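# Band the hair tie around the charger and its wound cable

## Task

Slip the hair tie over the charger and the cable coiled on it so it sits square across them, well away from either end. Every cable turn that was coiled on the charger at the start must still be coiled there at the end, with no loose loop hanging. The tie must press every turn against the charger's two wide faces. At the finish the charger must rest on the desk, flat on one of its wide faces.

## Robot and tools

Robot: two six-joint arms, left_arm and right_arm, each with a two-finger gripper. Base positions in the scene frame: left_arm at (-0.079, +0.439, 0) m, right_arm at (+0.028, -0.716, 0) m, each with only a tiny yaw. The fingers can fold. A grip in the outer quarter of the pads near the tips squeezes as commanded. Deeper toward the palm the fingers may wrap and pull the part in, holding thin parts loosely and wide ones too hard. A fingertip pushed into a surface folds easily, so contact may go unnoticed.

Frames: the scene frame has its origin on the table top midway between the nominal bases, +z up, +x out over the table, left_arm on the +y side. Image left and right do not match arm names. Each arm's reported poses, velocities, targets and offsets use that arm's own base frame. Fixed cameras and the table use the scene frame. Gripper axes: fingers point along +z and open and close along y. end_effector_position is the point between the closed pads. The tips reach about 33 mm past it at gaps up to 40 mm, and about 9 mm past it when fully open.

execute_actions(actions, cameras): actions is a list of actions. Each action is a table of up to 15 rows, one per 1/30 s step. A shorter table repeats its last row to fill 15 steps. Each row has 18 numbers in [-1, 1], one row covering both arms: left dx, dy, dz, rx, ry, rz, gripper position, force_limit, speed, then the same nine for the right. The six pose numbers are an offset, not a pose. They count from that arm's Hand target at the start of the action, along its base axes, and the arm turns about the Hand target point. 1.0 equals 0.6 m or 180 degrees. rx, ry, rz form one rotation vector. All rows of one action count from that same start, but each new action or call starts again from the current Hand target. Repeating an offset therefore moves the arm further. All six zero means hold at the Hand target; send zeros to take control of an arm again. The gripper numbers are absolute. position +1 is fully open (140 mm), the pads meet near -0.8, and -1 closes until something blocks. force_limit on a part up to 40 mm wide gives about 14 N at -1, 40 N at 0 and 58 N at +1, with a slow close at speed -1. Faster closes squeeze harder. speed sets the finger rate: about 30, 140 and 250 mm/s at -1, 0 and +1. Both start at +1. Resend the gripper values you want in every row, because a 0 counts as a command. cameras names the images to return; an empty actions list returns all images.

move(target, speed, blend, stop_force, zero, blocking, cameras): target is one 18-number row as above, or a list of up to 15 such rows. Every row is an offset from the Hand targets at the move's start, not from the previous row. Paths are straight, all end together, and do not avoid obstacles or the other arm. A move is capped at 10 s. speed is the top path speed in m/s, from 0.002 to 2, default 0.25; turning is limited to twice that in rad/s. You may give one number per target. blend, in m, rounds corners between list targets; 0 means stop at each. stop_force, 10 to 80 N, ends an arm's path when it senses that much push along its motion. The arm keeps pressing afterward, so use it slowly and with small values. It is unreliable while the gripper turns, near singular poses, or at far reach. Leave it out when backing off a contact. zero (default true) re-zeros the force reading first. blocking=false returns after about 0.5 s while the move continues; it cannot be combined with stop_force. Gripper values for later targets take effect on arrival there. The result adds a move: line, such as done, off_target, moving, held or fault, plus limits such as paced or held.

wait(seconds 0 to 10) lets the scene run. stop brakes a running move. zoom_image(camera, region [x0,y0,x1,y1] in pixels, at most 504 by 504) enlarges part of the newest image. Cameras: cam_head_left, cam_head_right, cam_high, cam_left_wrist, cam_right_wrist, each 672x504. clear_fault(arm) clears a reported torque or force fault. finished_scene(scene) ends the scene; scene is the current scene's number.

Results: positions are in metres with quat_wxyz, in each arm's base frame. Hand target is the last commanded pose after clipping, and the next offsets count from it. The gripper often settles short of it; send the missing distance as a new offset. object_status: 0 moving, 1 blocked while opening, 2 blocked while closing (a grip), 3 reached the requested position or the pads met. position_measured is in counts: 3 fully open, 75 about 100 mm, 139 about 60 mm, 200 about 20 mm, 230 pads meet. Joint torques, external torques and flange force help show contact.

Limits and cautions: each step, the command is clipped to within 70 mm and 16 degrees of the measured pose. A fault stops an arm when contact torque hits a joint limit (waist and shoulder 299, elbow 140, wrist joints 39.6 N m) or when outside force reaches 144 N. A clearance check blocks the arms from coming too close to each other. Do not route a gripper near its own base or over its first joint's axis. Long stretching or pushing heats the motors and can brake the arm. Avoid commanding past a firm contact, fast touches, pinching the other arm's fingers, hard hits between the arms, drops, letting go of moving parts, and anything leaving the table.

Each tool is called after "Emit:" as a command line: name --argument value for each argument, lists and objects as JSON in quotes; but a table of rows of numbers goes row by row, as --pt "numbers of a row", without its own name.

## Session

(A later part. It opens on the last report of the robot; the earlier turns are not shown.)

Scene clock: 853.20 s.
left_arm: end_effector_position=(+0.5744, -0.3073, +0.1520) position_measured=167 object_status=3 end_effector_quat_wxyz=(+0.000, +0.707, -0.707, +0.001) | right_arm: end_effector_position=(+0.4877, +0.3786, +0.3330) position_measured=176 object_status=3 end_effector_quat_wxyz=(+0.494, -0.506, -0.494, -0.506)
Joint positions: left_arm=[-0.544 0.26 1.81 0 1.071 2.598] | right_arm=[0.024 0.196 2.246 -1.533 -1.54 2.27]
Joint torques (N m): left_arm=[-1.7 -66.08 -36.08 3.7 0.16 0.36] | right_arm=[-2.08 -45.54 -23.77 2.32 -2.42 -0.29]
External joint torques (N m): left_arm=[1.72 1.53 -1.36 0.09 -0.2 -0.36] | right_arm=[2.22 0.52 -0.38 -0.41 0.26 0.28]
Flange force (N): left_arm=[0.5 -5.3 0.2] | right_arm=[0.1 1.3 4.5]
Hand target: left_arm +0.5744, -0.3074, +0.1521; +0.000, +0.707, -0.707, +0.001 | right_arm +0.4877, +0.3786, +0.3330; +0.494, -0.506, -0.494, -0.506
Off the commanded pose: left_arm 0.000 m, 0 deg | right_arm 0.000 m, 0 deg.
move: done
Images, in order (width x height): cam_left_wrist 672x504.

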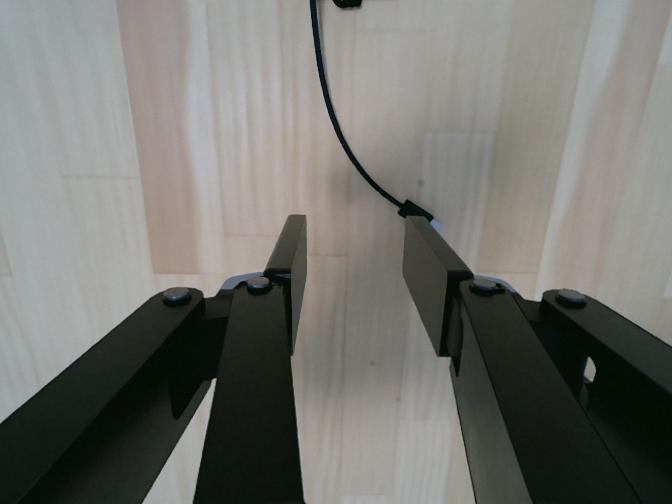

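Emit:
move --target '[-0.0442, 0.006, -0.15, 0, 0, 0.27, -0.435, -1, 0, 0, 0, 0, 0, 0, 0, -0.37, 0, -1]' --speed 0.12 --cameras '["cam_left_wrist"]'

Scene clock: 870.77 s.
left_arm: end_effector_position=(+0.5479, -0.3038, +0.0621) position_measured=184 object_status=3 end_effector_quat_wxyz=(+0.000, +0.935, -0.354, +0.001) | right_arm: end_effector_position=(+0.4877, +0.3786, +0.3330) position_measured=176 object_status=3 end_effector_quat_wxyz=(+0.494, -0.506, -0.494, -0.506)
Joint positions: left_arm=[-0.562 0.308 1.936 0.001 0.896 1.731] | right_arm=[0.024 0.196 2.246 -1.533 -1.54 2.27]
Joint torques (N m): left_arm=[-1.3 -66.66 -32.09 3.29 0.13 0.32] | right_arm=[-2.11 -45.5 -23.94 2.31 -2.42 -0.29]
External joint torques (N m): left_arm=[1.58 1.56 -1.15 0.12 -0.19 -0.32] | right_arm=[2.12 0.92 -0.24 -0.4 0.27 0.29]
Flange force (N): left_arm=[3.8 -2.9 1.2] | right_arm=[-0.6 1.6 4.3]
Hand target: left_arm +0.5479, -0.3038, +0.0621; +0.000, +0.935, -0.354, +0.001 | right_arm +0.4877, +0.3786, +0.3330; +0.494, -0.506, -0.494, -0.506
Off the commanded pose: left_arm 0.000 m, 0 deg | right_arm 0.000 m, 0 deg.
move: done
Images, in order (width x height): cam_left_wrist 672x504.

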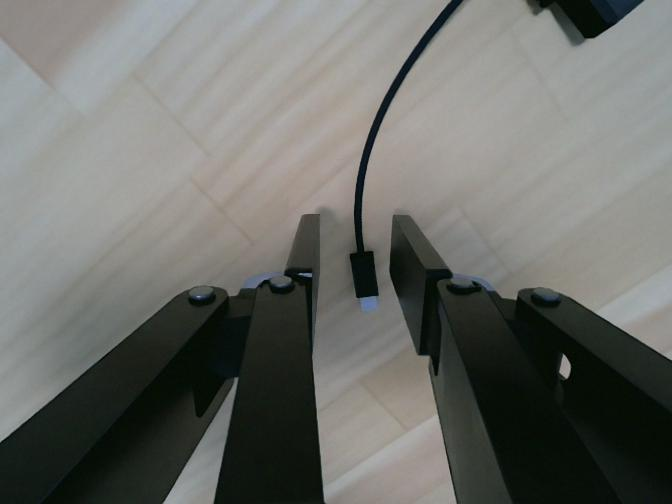

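Emit:
move --target '[0, 0, -0.0452, 0, 0, 0, -0.435, -1, 0, 0, 0, 0, 0, 0, 0, -0.37, 0, -1]' --speed 0.04

Emit:
move --target '[0, 0, 0, 0, 0, 0, -1, -1, -1, 0, 0, 0, 0, 0, 0, -0.37, 0, -1]' --speed 0.03

Emit:
wait --seconds 0.8 --cameras '["cam_left_wrist"]'

Scene clock: 875.30 s.
left_arm: end_effector_position=(+0.5479, -0.3038, +0.0350) position_measured=184 object_status=3 end_effector_quat_wxyz=(+0.000, +0.935, -0.354, +0.001) | right_arm: end_effector_position=(+0.4877, +0.3786, +0.3330) position_measured=176 object_status=3 end_effector_quat_wxyz=(+0.494, -0.506, -0.494, -0.506)
Joint positions: left_arm=[-0.562 0.339 1.955 0.001 0.847 1.731] | right_arm=[0.024 0.196 2.246 -1.533 -1.54 2.27]
Joint torques (N m): left_arm=[-1.17 -68.25 -30.18 3.15 0.19 0.3] | right_arm=[-2.14 -45.62 -23.87 2.35 -2.46 -0.32]
External joint torques (N m): left_arm=[1.31 1.58 -1.71 0.12 -0.25 -0.3] | right_arm=[2.03 1.05 -0.59 -0.42 0.31 0.32]
Flange force (N): left_arm=[4.9 -2.7 1.1] | right_arm=[-0.5 2.4 4.3]
Hand target: left_arm +0.5479, -0.3038, +0.0349; +0.000, +0.935, -0.354, +0.001 | right_arm +0.4877, +0.3786, +0.3330; +0.494, -0.506, -0.494, -0.506
Off the commanded pose: left_arm 0.000 m, 0 deg | right_arm 0.000 m, 0 deg.
move: done

Scene clock: 876.40 s.
left_arm: end_effector_position=(+0.5479, -0.3038, +0.0349) position_measured=226 object_status=0 end_effector_quat_wxyz=(+0.000, +0.935, -0.354, +0.001) | right_arm: end_effector_position=(+0.4877, +0.3786, +0.3330) position_measured=176 object_status=3 end_effector_quat_wxyz=(+0.494, -0.506, -0.494, -0.506)
Joint positions: left_arm=[-0.562 0.339 1.955 0.001 0.847 1.731] | right_arm=[0.024 0.196 2.246 -1.533 -1.54 2.27]
Joint torques (N m): left_arm=[-1.51 -68 -30.7 3.17 0.2 0.33] | right_arm=[-2 -45.66 -23.74 2.32 -2.44 -0.31]
External joint torques (N m): left_arm=[1.58 1.27 -1.2 0.09 -0.26 -0.33] | right_arm=[2.11 0.79 -0.43 -0.4 0.28 0.31]
Flange force (N): left_arm=[3.4 -2.8 1.1] | right_arm=[-0.2 1.8 4.4]
Hand target: left_arm +0.5479, -0.3038, +0.0349; +0.000, +0.935, -0.354, +0.001 | right_arm +0.4877, +0.3786, +0.3330; +0.494, -0.506, -0.494, -0.506
Off the commanded pose: left_arm 0.000 m, 0 deg | right_arm 0.000 m, 0 deg.
move: done

Scene clock: 877.20 s.
left_arm: end_effector_position=(+0.5479, -0.3038, +0.0349) position_measured=226 object_status=2 end_effector_quat_wxyz=(+0.000, +0.935, -0.354, +0.001) | right_arm: end_effector_position=(+0.4877, +0.3786, +0.3330) position_measured=176 object_status=3 end_effector_quat_wxyz=(+0.494, -0.506, -0.494, -0.506)
Joint positions: left_arm=[-0.562 0.339 1.955 0.001 0.847 1.731] | right_arm=[0.024 0.196 2.246 -1.533 -1.54 2.27]
Joint torques (N m): left_arm=[-1.11 -67.91 -30.72 3.14 0.16 0.27] | right_arm=[-2.03 -45.5 -23.76 2.32 -2.45 -0.29]
External joint torques (N m): left_arm=[1.39 1.42 -1.09 0.13 -0.21 -0.27] | right_arm=[2.11 0.5 -0.49 -0.41 0.29 0.29]
Flange force (N): left_arm=[3.5 -2.6 1.3] | right_arm=[0.2 1.5 4.3]
Hand target: left_arm +0.5479, -0.3038, +0.0349; +0.000, +0.935, -0.354, +0.001 | right_arm +0.4877, +0.3786, +0.3330; +0.494, -0.506, -0.494, -0.506
Tool commands: left_gripper/position=-1.0 left_gripper/force_limit=-1.0 left_gripper/speed=-1.0 right_gripper/position=-0.37 right_gripper/force_limit=+0.0 right_gripper/speed=-1.0
Off the commanded pose: left_arm 0.000 m, 0 deg | right_arm 0.000 m, 0 deg.
wait: 0.80 s; at rest by 0.17 s
Images, in order (width x height): cam_left_wrist 672x504.

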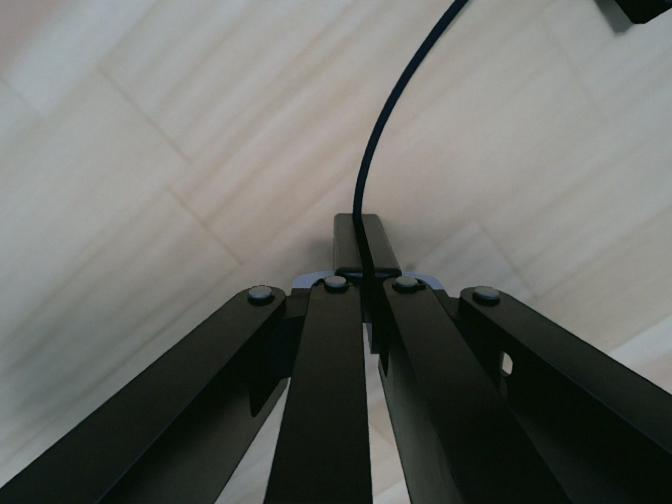

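Emit:
move --pt "0.02 0.0 0.08 0 0 -0.1 -1 -1 -1 0 0 0 0 0 0 -0.37 0 -1" --pt "0.05 0.01 0.07 0 0 -0.27 -1 -1 -1 0 0 0 0 0 0 -0.37 0 -1" --speed 0.06 --blend '[0.01, 0]' --cameras '["cam_left_wrist", "cam_right_wrist", "cam_high"]'

Emit:
zoom_image --camera "cam_right_wrist" --region '[250, 300, 420, 504]'

Emit:
zoom_image --camera "cam_high" --region '[280, 130, 440, 220]'

Scene clock: 891.00 s.
left_arm: end_effector_position=(+0.5779, -0.2978, +0.0769) position_measured=226 object_status=2 end_effector_quat_wxyz=(+0.000, +0.707, -0.707, +0.001) | right_arm: end_effector_position=(+0.4877, +0.3786, +0.3330) position_measured=176 object_status=3 end_effector_quat_wxyz=(+0.494, -0.506, -0.494, -0.506)
Joint positions: left_arm=[-0.529 0.325 1.879 0 0.937 2.613] | right_arm=[0.024 0.196 2.246 -1.533 -1.54 2.27]
Joint torques (N m): left_arm=[-1.2 -69.24 -32.91 3.42 0.19 0.35] | right_arm=[-2.12 -45.53 -23.84 2.35 -2.42 -0.31]
External joint torques (N m): left_arm=[1.21 1.46 -1.4 0.07 -0.23 -0.35] | right_arm=[2.13 0.96 -0.21 -0.45 0.27 0.31]
Flange force (N): left_arm=[1.0 -4.8 0.8] | right_arm=[-0.6 1.6 4.3]
Hand target: left_arm +0.5779, -0.2978, +0.0769; +0.000, +0.707, -0.707, +0.001 | right_arm +0.4877, +0.3786, +0.3330; +0.494, -0.506, -0.494, -0.506
Off the commanded pose: left_arm 0.000 m, 0 deg | right_arm 0.000 m, 0 deg.
move: done
Images, in order (width x height): cam_high 672x504, cam_left_wrist 672x504, cam_right_wrist 672x504.

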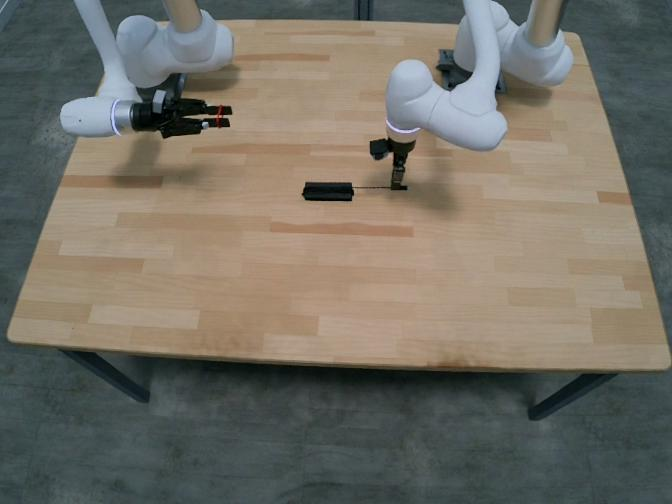

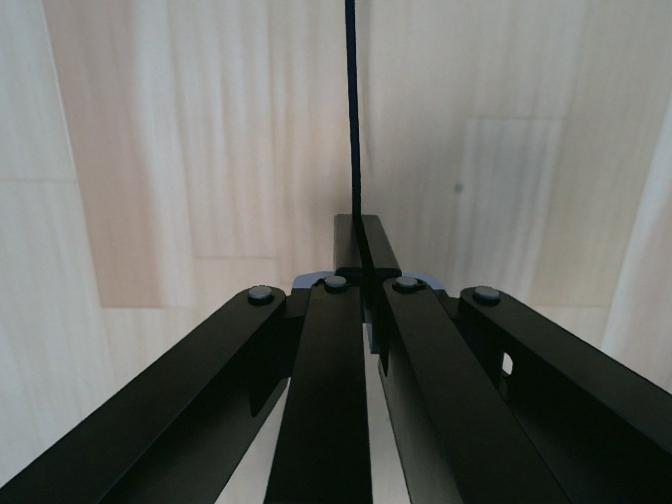

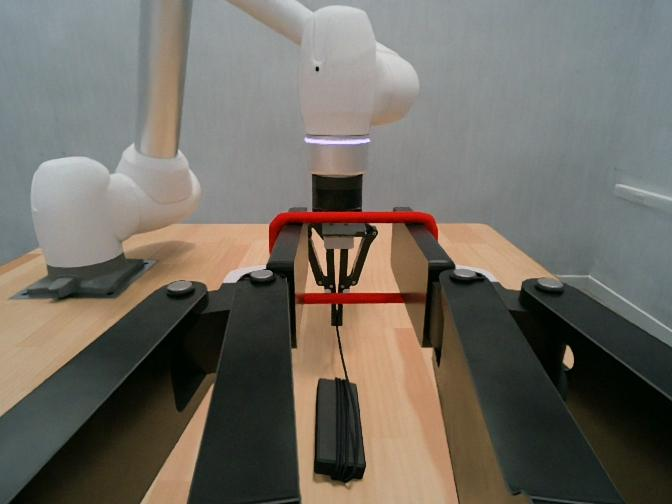

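Scaled by 2.471.

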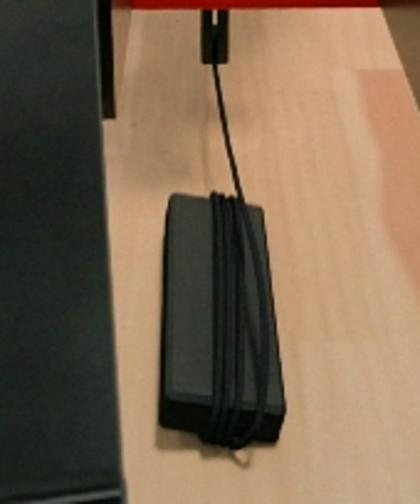

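Scaled by 3.150.

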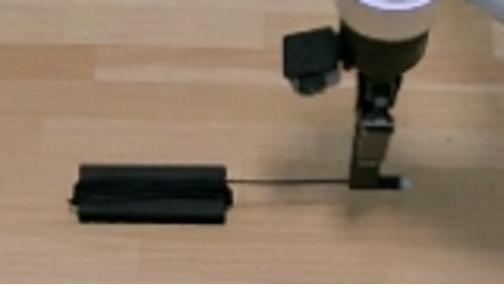

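Emit:
move --target '[-0.005, 0.0133, -0.02, 0, 0, 0, -1, -1, -1, 0, 0, 0, 0, 0, 0, -0.37, 0, -1]' --speed 0.03 --cameras '["cam_right_wrist"]'

Emit:
zoom_image --camera "cam_right_wrist" --region '[250, 300, 420, 504]'

Scene clock: 895.37 s.
left_arm: end_effector_position=(+0.5749, -0.2898, +0.0649) position_measured=226 object_status=2 end_effector_quat_wxyz=(+0.000, +0.707, -0.707, +0.001) | right_arm: end_effector_position=(+0.4877, +0.3786, +0.3330) position_measured=176 object_status=3 end_effector_quat_wxyz=(+0.494, -0.506, -0.494, -0.506)
Joint positions: left_arm=[-0.52 0.329 1.9 0 0.912 2.622] | right_arm=[0.024 0.196 2.246 -1.533 -1.54 2.27]
Joint torques (N m): left_arm=[-1.43 -68.97 -32.41 3.33 0.23 0.3] | right_arm=[-2.12 -45.58 -23.87 2.33 -2.44 -0.31]
External joint torques (N m): left_arm=[1.51 1.43 -1.22 0.09 -0.26 -0.3] | right_arm=[2.14 0.89 -0.36 -0.41 0.28 0.3]
Flange force (N): left_arm=[0.2 -4.7 1.1] | right_arm=[-0.4 1.8 4.4]
Hand target: left_arm +0.5749, -0.2898, +0.0649; +0.000, +0.707, -0.707, +0.001 | right_arm +0.4877, +0.3786, +0.3330; +0.494, -0.506, -0.494, -0.506
Off the commanded pose: left_arm 0.000 m, 0 deg | right_arm 0.000 m, 0 deg.
move: done
Images, in order (width x height): cam_right_wrist 672x504.

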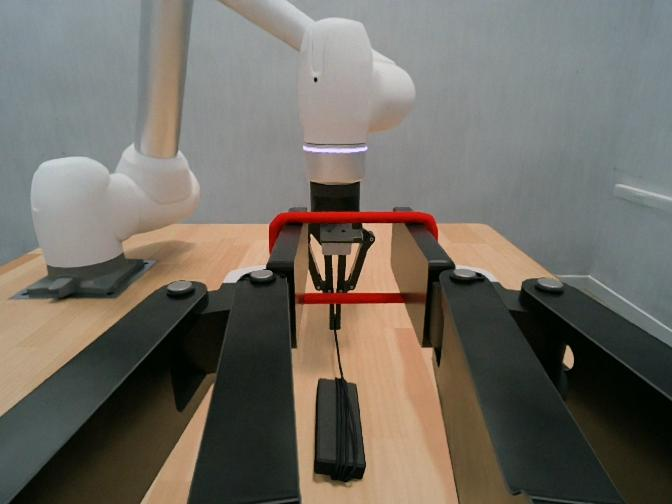

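Scaled by 2.471.

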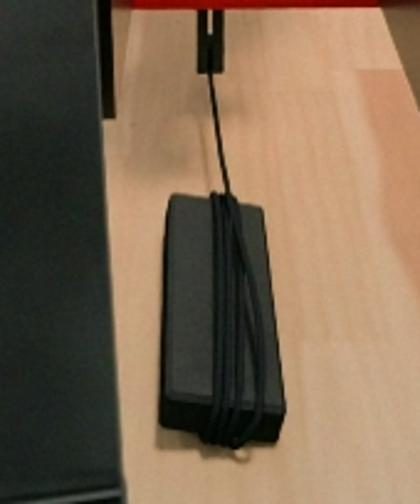

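Emit:
move --pt "0.01 0.005 -0.04 0 0 0 -1 -1 -1 0 0 0 0 0 0 -0.37 0 -1" --pt "0.037 0.005 -0.0455 0 0 0 -1 -1 -1 0 0 0 0 0 0 -0.37 0 -1" --speed 0.04 --cameras '["cam_right_wrist", "cam_left_wrist"]'

Emit:
zoom_image --camera "cam_right_wrist" --region '[250, 300, 420, 504]'

Scene clock: 901.23 s.
left_arm: end_effector_position=(+0.5971, -0.2868, +0.0376) position_measured=226 object_status=2 end_effector_quat_wxyz=(+0.000, +0.707, -0.707, +0.001) | right_arm: end_effector_position=(+0.4877, +0.3786, +0.3330) position_measured=176 object_status=3 end_effector_quat_wxyz=(+0.494, -0.506, -0.494, -0.506)
Joint positions: left_arm=[-0.5 0.382 1.882 0 0.876 2.642] | right_arm=[0.024 0.196 2.246 -1.533 -1.54 2.27]
Joint torques (N m): left_arm=[-1.45 -73.29 -31.34 3.24 0.19 0.35] | right_arm=[-2.07 -45.35 -23.75 2.32 -2.45 -0.26]
External joint torques (N m): left_arm=[1.96 1.6 -1.28 0.09 -0.23 -0.35] | right_arm=[1.99 0.58 -0.42 -0.42 0.29 0.26]
Flange force (N): left_arm=[-0.2 -5.2 1.3] | right_arm=[0.0 1.5 4.0]
Hand target: left_arm +0.5971, -0.2868, +0.0376; +0.000, +0.707, -0.707, +0.001 | right_arm +0.4877, +0.3786, +0.3330; +0.494, -0.506, -0.494, -0.506
Off the commanded pose: left_arm 0.000 m, 0 deg | right_arm 0.000 m, 0 deg.
move: done
Images, in order (width x height): cam_left_wrist 672x504, cam_right_wrist 672x504.

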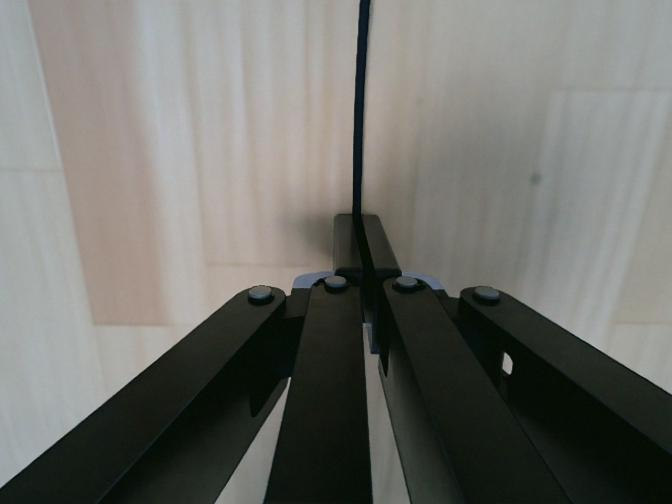

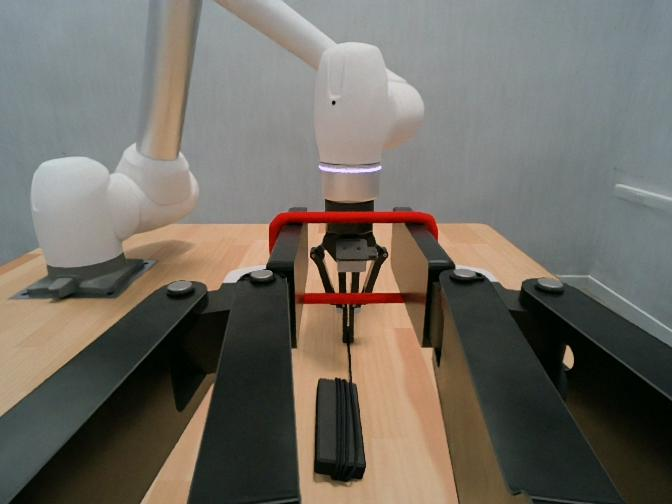

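Scaled by 2.471.

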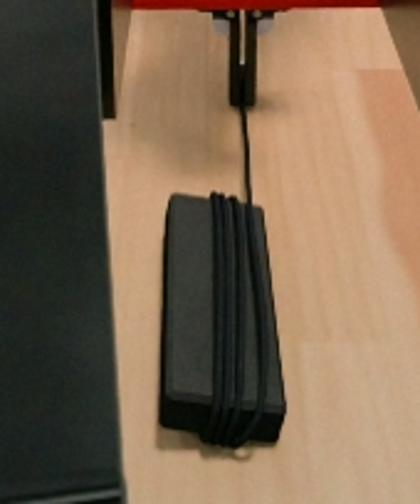

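Emit:
move --pt "-0.01 0.003 0.015 0 0 0 -1 -1 -1 0 0 0 0 0 0 -0.37 0 -1" --pt "-0.03 0.005 0.01 0 0 0 -1 -1 -1 0 0 0 0 0 0 -0.37 0 -1" --pt "-0.03 0.005 0 0 0 0 -1 -1 -1 0 0 0 0 0 0 -0.37 0 -1" --speed 0.04 --cameras '["cam_right_wrist"]'

Emit:
zoom_image --camera "cam_right_wrist" --region '[250, 300, 420, 504]'

Scene clock: 911.87 s.
left_arm: end_effector_position=(+0.5791, -0.2838, +0.0377) position_measured=226 object_status=2 end_effector_quat_wxyz=(+0.000, +0.707, -0.707, +0.001) | right_arm: end_effector_position=(+0.4877, +0.3786, +0.3330) position_measured=176 object_status=3 end_effector_quat_wxyz=(+0.494, -0.506, -0.494, -0.506)
Joint positions: left_arm=[-0.509 0.36 1.917 0 0.864 2.633] | right_arm=[0.024 0.196 2.246 -1.533 -1.54 2.27]
Joint torques (N m): left_arm=[-0.9 -69.94 -30.53 3.39 0.36 0.31] | right_arm=[-1.81 -45.65 -23.77 2.34 -2.44 -0.3]
External joint torques (N m): left_arm=[1.11 0.62 -1.84 -0.09 -0.4 -0.31] | right_arm=[1.65 1.42 -0.45 -0.43 0.3 0.3]
Flange force (N): left_arm=[0.8 -4.4 0.2] | right_arm=[-1.2 2.7 3.5]
Hand target: left_arm +0.5791, -0.2838, +0.0376; +0.000, +0.707, -0.707, +0.001 | right_arm +0.4877, +0.3786, +0.3330; +0.494, -0.506, -0.494, -0.506
Off the commanded pose: left_arm 0.000 m, 0 deg | right_arm 0.000 m, 0 deg.
move: done
Images, in order (width x height): cam_right_wrist 672x504.

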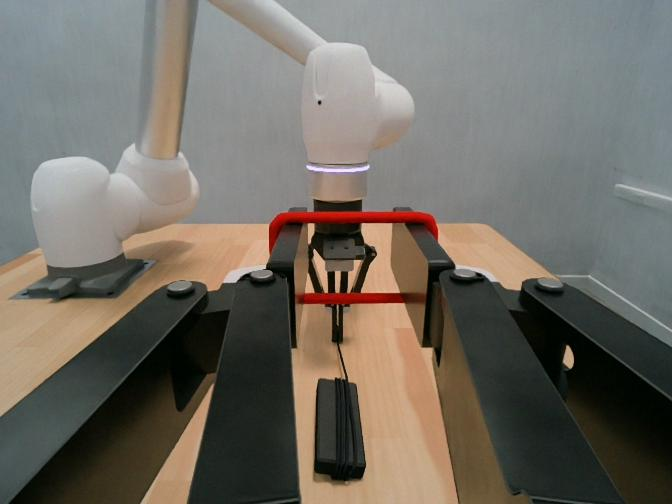

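Scaled by 2.471.

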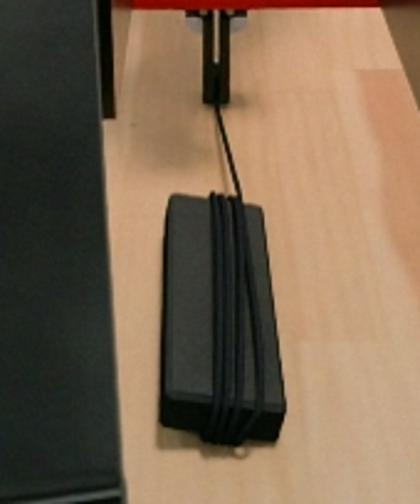

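Emit:
move --pt "0 0 -0.0015 0 0 0 -0.6 -1 -1 0 0 0 0 0 0 -0.37 0 -1" --pt "0 0 0.12 0 0 0 -0.6 -1 -1 0 0 0 0 0 0 -0.37 0 -1" --speed 0.04 --cameras '["cam_left_wrist", "cam_right_wrist"]'

Emit:
zoom_image --camera "cam_right_wrist" --region '[250, 300, 420, 504]'

Scene clock: 918.13 s.
left_arm: end_effector_position=(+0.5791, -0.2838, +0.1096) position_measured=205 object_status=3 end_effector_quat_wxyz=(+0.000, +0.707, -0.707, +0.001) | right_arm: end_effector_position=(+0.4877, +0.3786, +0.3330) position_measured=176 object_status=3 end_effector_quat_wxyz=(+0.494, -0.506, -0.494, -0.506)
Joint positions: left_arm=[-0.509 0.286 1.862 0 0.992 2.633] | right_arm=[0.024 0.196 2.246 -1.533 -1.54 2.27]
Joint torques (N m): left_arm=[-0.85 -66.73 -33.97 3.85 0.39 0.31] | right_arm=[-2.2 -45.54 -23.87 2.33 -2.46 -0.31]
External joint torques (N m): left_arm=[0.59 1.72 -1.6 -0.25 -0.42 -0.31] | right_arm=[2.2 0.82 -0.43 -0.41 0.3 0.31]
Flange force (N): left_arm=[2.0 -5.0 0.9] | right_arm=[-0.3 1.8 4.5]
Hand target: left_arm +0.5791, -0.2838, +0.1096; +0.000, +0.707, -0.707, +0.001 | right_arm +0.4877, +0.3786, +0.3330; +0.494, -0.506, -0.494, -0.506
Off the commanded pose: left_arm 0.000 m, 0 deg | right_arm 0.000 m, 0 deg.
move: done
Images, in order (width x height): cam_left_wrist 672x504, cam_right_wrist 672x504.

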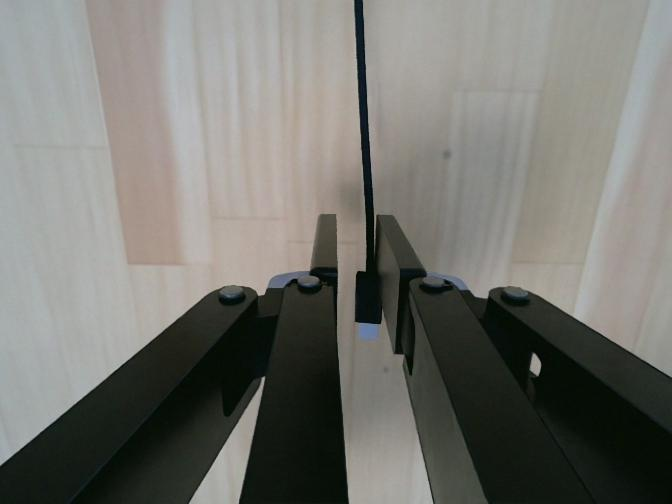

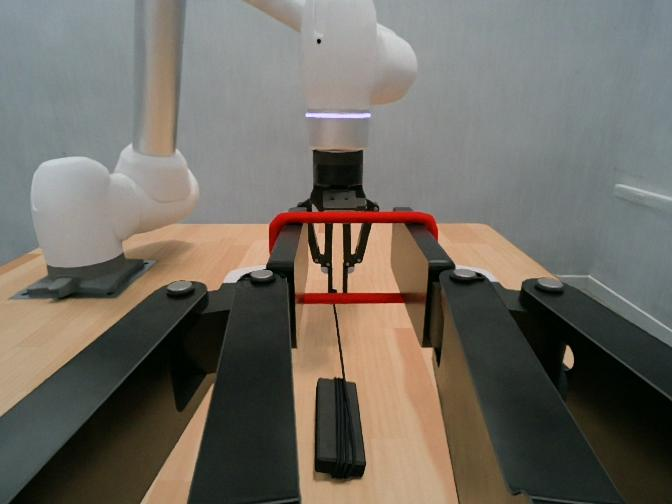

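Scaled by 2.471.

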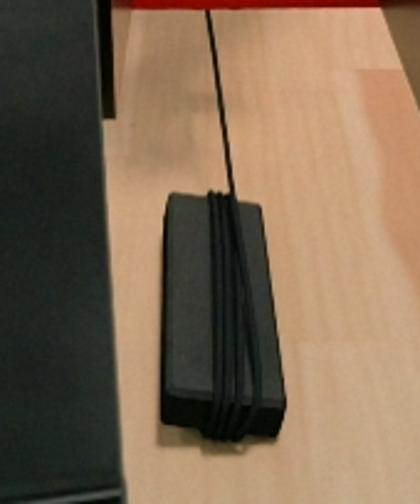

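Emit:
zoom_image --camera "cam_left_wrist" --region '[280, 150, 460, 360]'

Emit:
zoom_image --camera "cam_right_wrist" --region '[290, 200, 400, 330]'

Scaled by 2.400.

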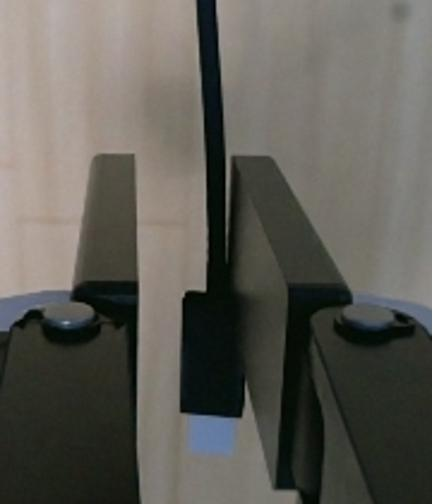

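Scaled by 3.877.

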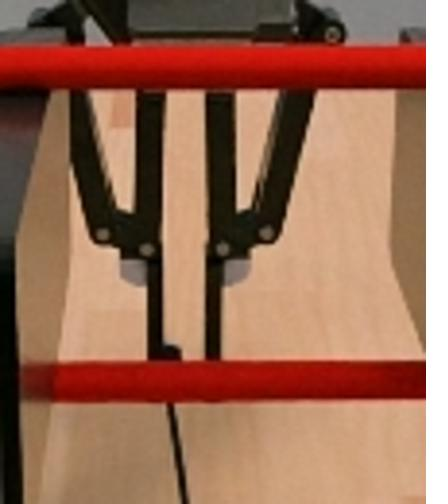

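Emit:
move --pt "0 -0.004 -0.1225 0 0 0 -0.6 -1 -1 0 0 0 0 0 0 -0.37 0 -1" --speed 0.05

Emit:
move --pt "0 -0.012 0.002 0 0 0 -0.4 -1 -1 0 0 0 0 0 0 -0.37 0 -1" --speed 0.03 --cameras '["cam_left_wrist", "cam_right_wrist"]'

Emit:
zoom_image --camera "cam_right_wrist" --region '[250, 270, 420, 504]'

Scene clock: 930.57 s.
left_arm: end_effector_position=(+0.5790, -0.2862, +0.0361) position_measured=205 object_status=3 end_effector_quat_wxyz=(+0.000, +0.707, -0.707, +0.001) | right_arm: end_effector_position=(+0.4877, +0.3786, +0.3330) position_measured=176 object_status=3 end_effector_quat_wxyz=(+0.494, -0.506, -0.494, -0.506)
Joint positions: left_arm=[-0.512 0.363 1.916 0 0.861 2.63] | right_arm=[0.024 0.196 2.246 -1.533 -1.54 2.27]
Joint torques (N m): left_arm=[-1.33 -70.94 -31.07 3.14 0.22 0.3] | right_arm=[-2.23 -45.39 -23.85 2.3 -2.44 -0.29]
External joint torques (N m): left_arm=[1.67 1.63 -1.15 0.15 -0.25 -0.3] | right_arm=[2.24 0.42 -0.25 -0.4 0.28 0.28]
Flange force (N): left_arm=[0.0 -4.8 1.5] | right_arm=[0.2 0.9 4.5]
Hand target: left_arm +0.5791, -0.2862, +0.0361; +0.000, +0.707, -0.707, +0.001 | right_arm +0.4877, +0.3786, +0.3330; +0.494, -0.506, -0.494, -0.506
Off the commanded pose: left_arm 0.000 m, 0 deg | right_arm 0.000 m, 0 deg.
move: done

Scene clock: 931.37 s.
left_arm: end_effector_position=(+0.5791, -0.2934, +0.0373) position_measured=179 object_status=0 end_effector_quat_wxyz=(+0.000, +0.707, -0.707, +0.001) | right_arm: end_effector_position=(+0.4877, +0.3786, +0.3330) position_measured=176 object_status=3 end_effector_quat_wxyz=(+0.494, -0.506, -0.494, -0.506)
Joint positions: left_arm=[-0.522 0.366 1.909 0 0.866 2.62] | right_arm=[0.024 0.196 2.246 -1.533 -1.54 2.27]
Joint torques (N m): left_arm=[-1.28 -71.42 -31.01 3.18 0.23 0.32] | right_arm=[-2.14 -45.65 -23.81 2.33 -2.42 -0.29]
External joint torques (N m): left_arm=[1.48 1.54 -1.38 0.12 -0.27 -0.32] | right_arm=[2.22 0.9 -0.48 -0.4 0.26 0.29]
Flange force (N): left_arm=[0.5 -5.0 1.3] | right_arm=[-0.4 2.0 4.6]
Hand target: left_arm +0.5791, -0.2934, +0.0373; +0.000, +0.707, -0.707, +0.001 | right_arm +0.4877, +0.3786, +0.3330; +0.494, -0.506, -0.494, -0.506
Off the commanded pose: left_arm 0.000 m, 0 deg | right_arm 0.000 m, 0 deg.
move: done
Images, in order (width x height): cam_left_wrist 672x504, cam_right_wrist 672x504.

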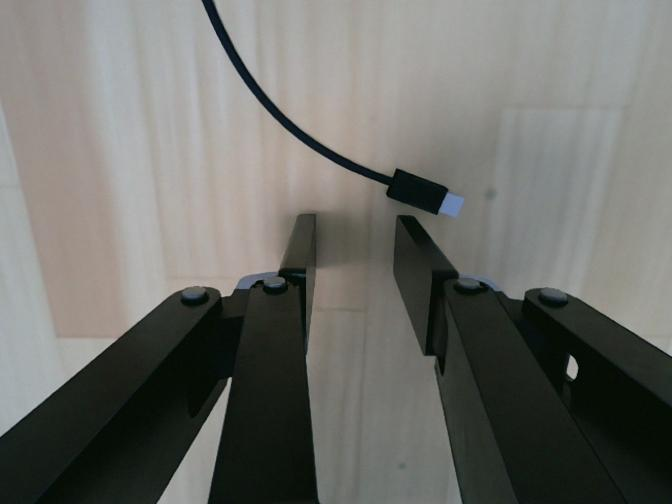

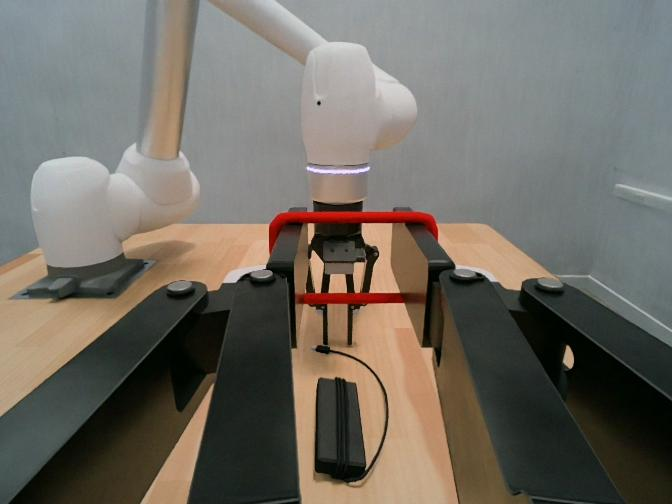

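Scaled by 2.154.

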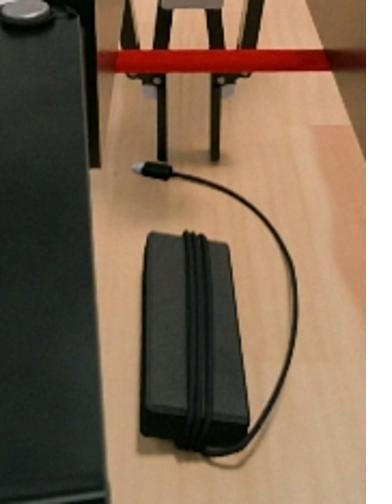

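Emit:
move --target '[0.02, -0.08, 0.19, 0, 0, 0, -0.4, -1, 0, 0, 0, 0, 0, 0, 0, -0.37, 0, -1]' --speed 0.12 --cameras '["cam_left_wrist", "cam_right_wrist"]'

Emit:
zoom_image --camera "cam_right_wrist" --region '[250, 270, 420, 504]'

Scene clock: 1003.00 s.
left_arm: end_effector_position=(+0.5911, -0.3414, +0.1513) position_measured=179 object_status=3 end_effector_quat_wxyz=(+0.000, +0.707, -0.707, +0.001) | right_arm: end_effector_position=(+0.4877, +0.3786, +0.3330) position_measured=176 object_status=3 end_effector_quat_wxyz=(+0.494, -0.506, -0.494, -0.506)
Joint positions: left_arm=[-0.574 0.305 1.749 0 1.086 2.568] | right_arm=[0.024 0.196 2.246 -1.533 -1.54 2.27]
Joint torques (N m): left_arm=[-1.26 -70.69 -36.2 3.74 0.34 0.3] | right_arm=[-2.01 -45.62 -23.87 2.32 -2.46 -0.3]
External joint torques (N m): left_arm=[1.44 1.58 -1.39 0.09 -0.38 -0.3] | right_arm=[2.01 0.98 -0.46 -0.4 0.31 0.3]
Flange force (N): left_arm=[1.0 -5.1 0.5] | right_arm=[-0.5 2.1 4.2]
Hand target: left_arm +0.5911, -0.3414, +0.1513; +0.000, +0.707, -0.707, +0.001 | right_arm +0.4877, +0.3786, +0.3330; +0.494, -0.506, -0.494, -0.506
Off the commanded pose: left_arm 0.000 m, 0 deg | right_arm 0.000 m, 0 deg.
move: done
Images, in order (width x height): cam_left_wrist 672x504, cam_right_wrist 672x504.

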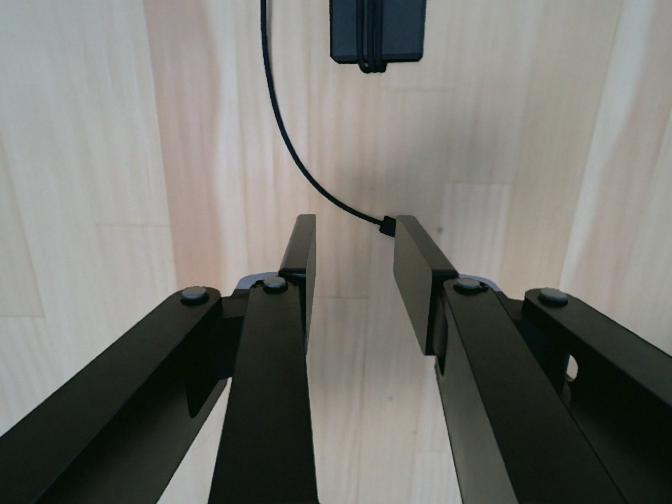

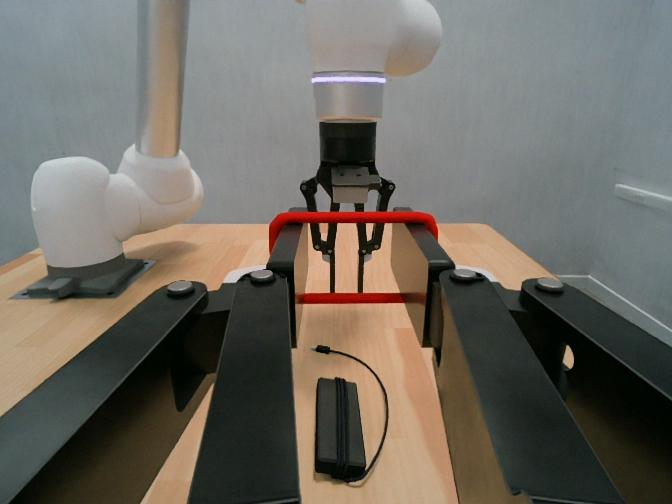

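Scaled by 2.154.

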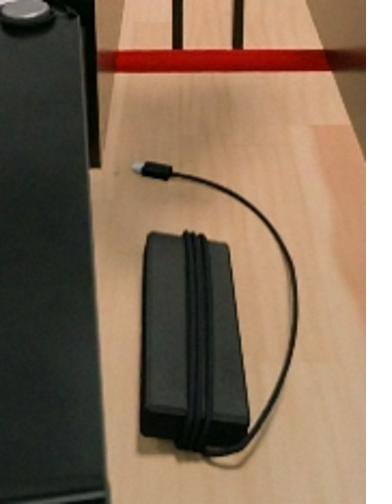

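Emit:
move --pt "0.04 -0.06 0 0 0 0.5 -0.435 -1 0 0.0 -0.05 -0.06 -0.25 0 0 -0.37 0 -1" --speed 0.25

Emit:
move --pt "0.0465 -0.0577 -0.13 0 0 0.539 -0.435 -1 0 0.0 -0.0 -0.06 -0.25 0 0 -0.37 0 -1" --speed 0.25 --cameras '["all"]'

Scene clock: 1016.87 s.
left_arm: end_effector_position=(+0.6151, -0.3774, +0.1513) position_measured=184 object_status=3 end_effector_quat_wxyz=(+0.000, +1.000, +0.000, +0.000) | right_arm: end_effector_position=(+0.4877, +0.3486, +0.2970) position_measured=176 object_status=3 end_effector_quat_wxyz=(-0.263, +0.656, +0.650, +0.279)
Joint positions: left_arm=[-0.599 0.363 1.669 0.001 1.11 0.972] | right_arm=[0.162 -0.021 2.036 -2.266 -1.128 2.917]
Joint torques (N m): left_arm=[-1.15 -76.8 -36.58 3.86 0.21 0.39] | right_arm=[-2.19 -35.64 -36.64 -0.4 -0.68 -0.3]
External joint torques (N m): left_arm=[1.07 1.55 -1.52 0.07 -0.26 -0.39] | right_arm=[2.22 0.41 -0.65 -0.33 0.26 0.3]
Flange force (N): left_arm=[5.0 2.0 0.1] | right_arm=[4.5 0.7 3.3]
Hand target: left_arm +0.6151, -0.3774, +0.1513; +0.000, +1.000, +0.000, +0.000 | right_arm +0.4877, +0.3486, +0.2970; -0.263, +0.656, +0.650, +0.279
Off the commanded pose: left_arm 0.000 m, 0 deg | right_arm 0.000 m, 0 deg.
move: done

Scene clock: 1020.67 s.
left_arm: end_effector_position=(+0.6430, -0.4120, +0.0733) position_measured=184 object_status=3 end_effector_quat_wxyz=(-0.001, +0.663, +0.749, +0.000) | right_arm: end_effector_position=(+0.4877, +0.3486, +0.2610) position_measured=176 object_status=3 end_effector_quat_wxyz=(+0.008, +0.707, +0.707, +0.009)
Joint positions: left_arm=[-0.615 0.484 1.643 0 1.015 -0.737] | right_arm=[0.57 0.099 1.792 -3.155 -1.23 3.716]
Joint torques (N m): left_arm=[-1.47 -85.78 -34.66 3.6 0.3 0.3] | right_arm=[-2.07 -51.99 -39.77 -3.9 -0.22 -0.32]
External joint torques (N m): left_arm=[1.68 0.84 -1.36 0.14 -0.27 -0.31] | right_arm=[2.26 1 -0.74 -0.23 0.3 0.32]
Flange force (N): left_arm=[-1.2 4.2 0.1] | right_arm=[5.3 -0.1 0.1]
Hand target: left_arm +0.6430, -0.4120, +0.0733; -0.001, +0.663, +0.749, +0.000 | right_arm +0.4877, +0.3486, +0.2610; +0.008, +0.707, +0.707, +0.009
Off the commanded pose: left_arm 0.000 m, 0 deg | right_arm 0.000 m, 0 deg.
move: done

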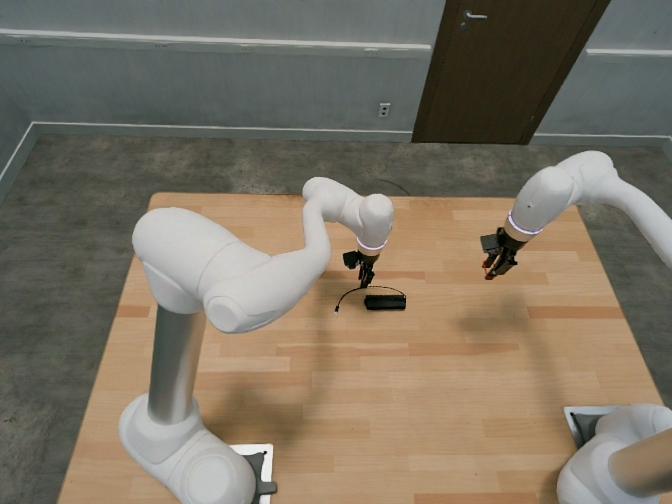

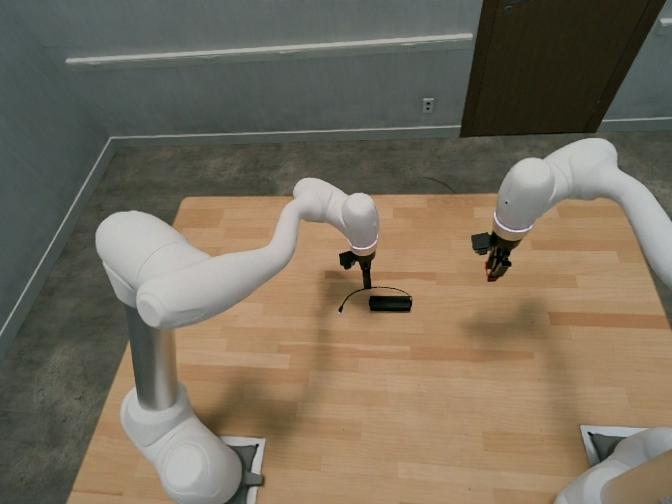

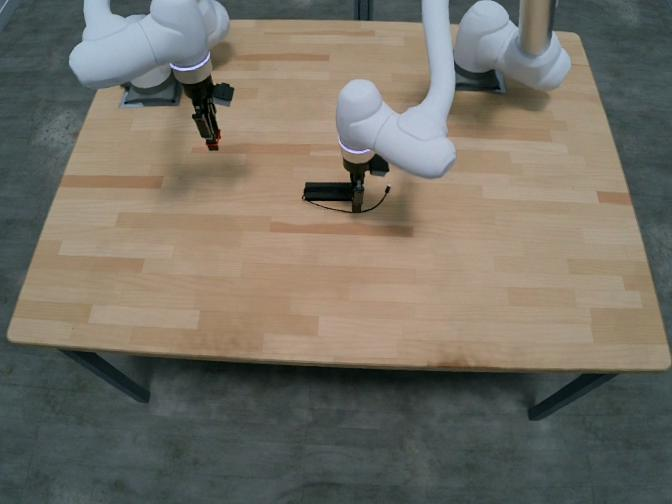

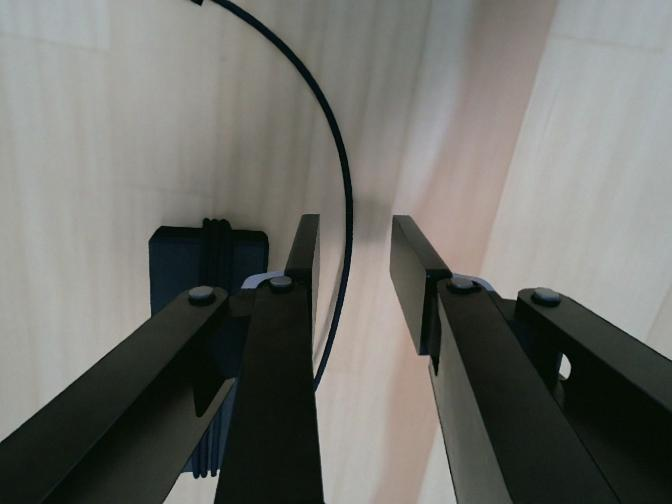

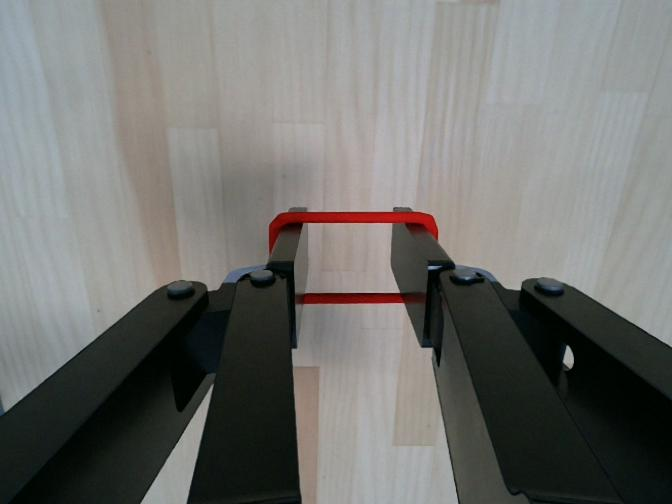

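Emit:
move --target '[0.002, 0, -0.0638, 0, 0, 0, -0.435, -1, 0, 0, 0, 0, 0, 0, 0, -0.37, 0, -1]' --speed 0.05

Emit:
move --target '[0, 0, 0, 0, 0, 0, -1, -1, -1, 0, 0, 0, 0, 0, 0, -0.37, 0, -1]' --speed 0.03

Emit:
wait --seconds 0.8 --cameras '["cam_left_wrist"]'

Scene clock: 1026.37 s.
left_arm: end_effector_position=(+0.6442, -0.4120, +0.0351) position_measured=184 object_status=3 end_effector_quat_wxyz=(-0.001, +0.663, +0.749, +0.000) | right_arm: end_effector_position=(+0.4877, +0.3486, +0.2610) position_measured=176 object_status=3 end_effector_quat_wxyz=(+0.008, +0.707, +0.707, +0.009)
Joint positions: left_arm=[-0.614 0.52 1.667 0 0.956 -0.737] | right_arm=[0.57 0.099 1.792 -3.155 -1.23 3.716]
Joint torques (N m): left_arm=[-1.35 -88.49 -33.46 3.46 0.28 0.32] | right_arm=[-2.11 -51.91 -39.84 -3.87 -0.22 -0.28]
External joint torques (N m): left_arm=[1.15 1.93 -1.14 0.11 -0.25 -0.32] | right_arm=[2.21 1.14 -0.6 -0.25 0.3 0.28]
Flange force (N): left_arm=[-2.3 4.5 1.5] | right_arm=[5.2 0.0 0.4]
Hand target: left_arm +0.6442, -0.4120, +0.0351; -0.001, +0.663, +0.749, +0.000 | right_arm +0.4877, +0.3486, +0.2610; +0.008, +0.707, +0.707, +0.009
Off the commanded pose: left_arm 0.000 m, 0 deg | right_arm 0.000 m, 0 deg.
move: done

Scene clock: 1027.47 s.
left_arm: end_effector_position=(+0.6442, -0.4120, +0.0351) position_measured=226 object_status=0 end_effector_quat_wxyz=(-0.001, +0.663, +0.749, +0.000) | right_arm: end_effector_position=(+0.4877, +0.3486, +0.2610) position_measured=176 object_status=3 end_effector_quat_wxyz=(+0.008, +0.707, +0.707, +0.009)
Joint positions: left_arm=[-0.614 0.52 1.667 0 0.956 -0.737] | right_arm=[0.57 0.099 1.792 -3.155 -1.23 3.716]
Joint torques (N m): left_arm=[-1.43 -87.76 -33.38 3.47 0.23 0.35] | right_arm=[-2.04 -51.91 -39.79 -3.87 -0.2 -0.27]
External joint torques (N m): left_arm=[1.18 1.23 -1.22 0.1 -0.2 -0.35] | right_arm=[2.06 0.75 -1 -0.3 0.29 0.27]
Flange force (N): left_arm=[-1.8 3.9 0.7] | right_arm=[5.0 0.2 -0.4]
Hand target: left_arm +0.6442, -0.4120, +0.0351; -0.001, +0.663, +0.749, +0.000 | right_arm +0.4877, +0.3486, +0.2610; +0.008, +0.707, +0.707, +0.009
Off the commanded pose: left_arm 0.000 m, 0 deg | right_arm 0.000 m, 0 deg.
move: done

Scene clock: 1028.27 s.
left_arm: end_effector_position=(+0.6442, -0.4120, +0.0351) position_measured=226 object_status=2 end_effector_quat_wxyz=(-0.001, +0.663, +0.749, +0.000) | right_arm: end_effector_position=(+0.4877, +0.3486, +0.2610) position_measured=176 object_status=3 end_effector_quat_wxyz=(+0.008, +0.707, +0.707, +0.009)
Joint positions: left_arm=[-0.614 0.52 1.667 0 0.956 -0.737] | right_arm=[0.57 0.099 1.792 -3.155 -1.23 3.716]
Joint torques (N m): left_arm=[-1.26 -87.83 -33.32 3.48 0.25 0.29] | right_arm=[-2.08 -52.04 -39.7 -3.88 -0.2 -0.31]
External joint torques (N m): left_arm=[1.63 1.08 -1.31 0.13 -0.22 -0.29] | right_arm=[2.13 1.13 -0.88 -0.27 0.28 0.31]
Flange force (N): left_arm=[-1.3 4.4 0.5] | right_arm=[5.4 0.4 0.0]
Hand target: left_arm +0.6442, -0.4120, +0.0351; -0.001, +0.663, +0.749, +0.000 | right_arm +0.4877, +0.3486, +0.2610; +0.008, +0.707, +0.707, +0.009
Tool commands: left_gripper/position=-1.0 left_gripper/force_limit=-1.0 left_gripper/speed=-1.0 right_gripper/position=-0.37 right_gripper/force_limit=+0.0 right_gripper/speed=-1.0
Off the commanded pose: left_arm 0.000 m, 0 deg | right_arm 0.000 m, 0 deg.
wait: 0.80 s; at rest by 0.17 s
Images, in order (width x height): cam_left_wrist 672x504.

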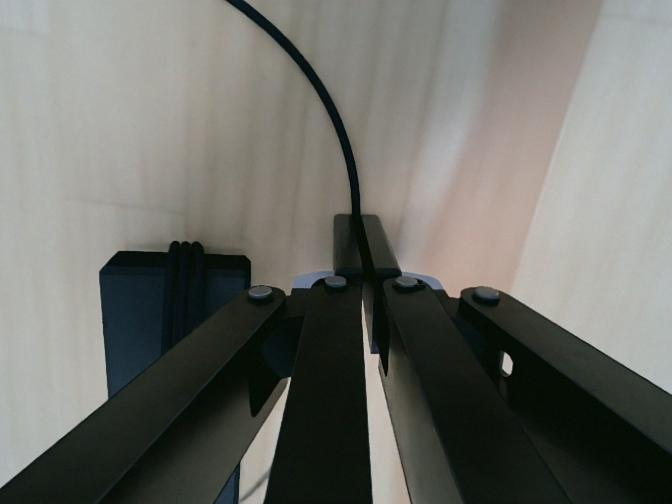

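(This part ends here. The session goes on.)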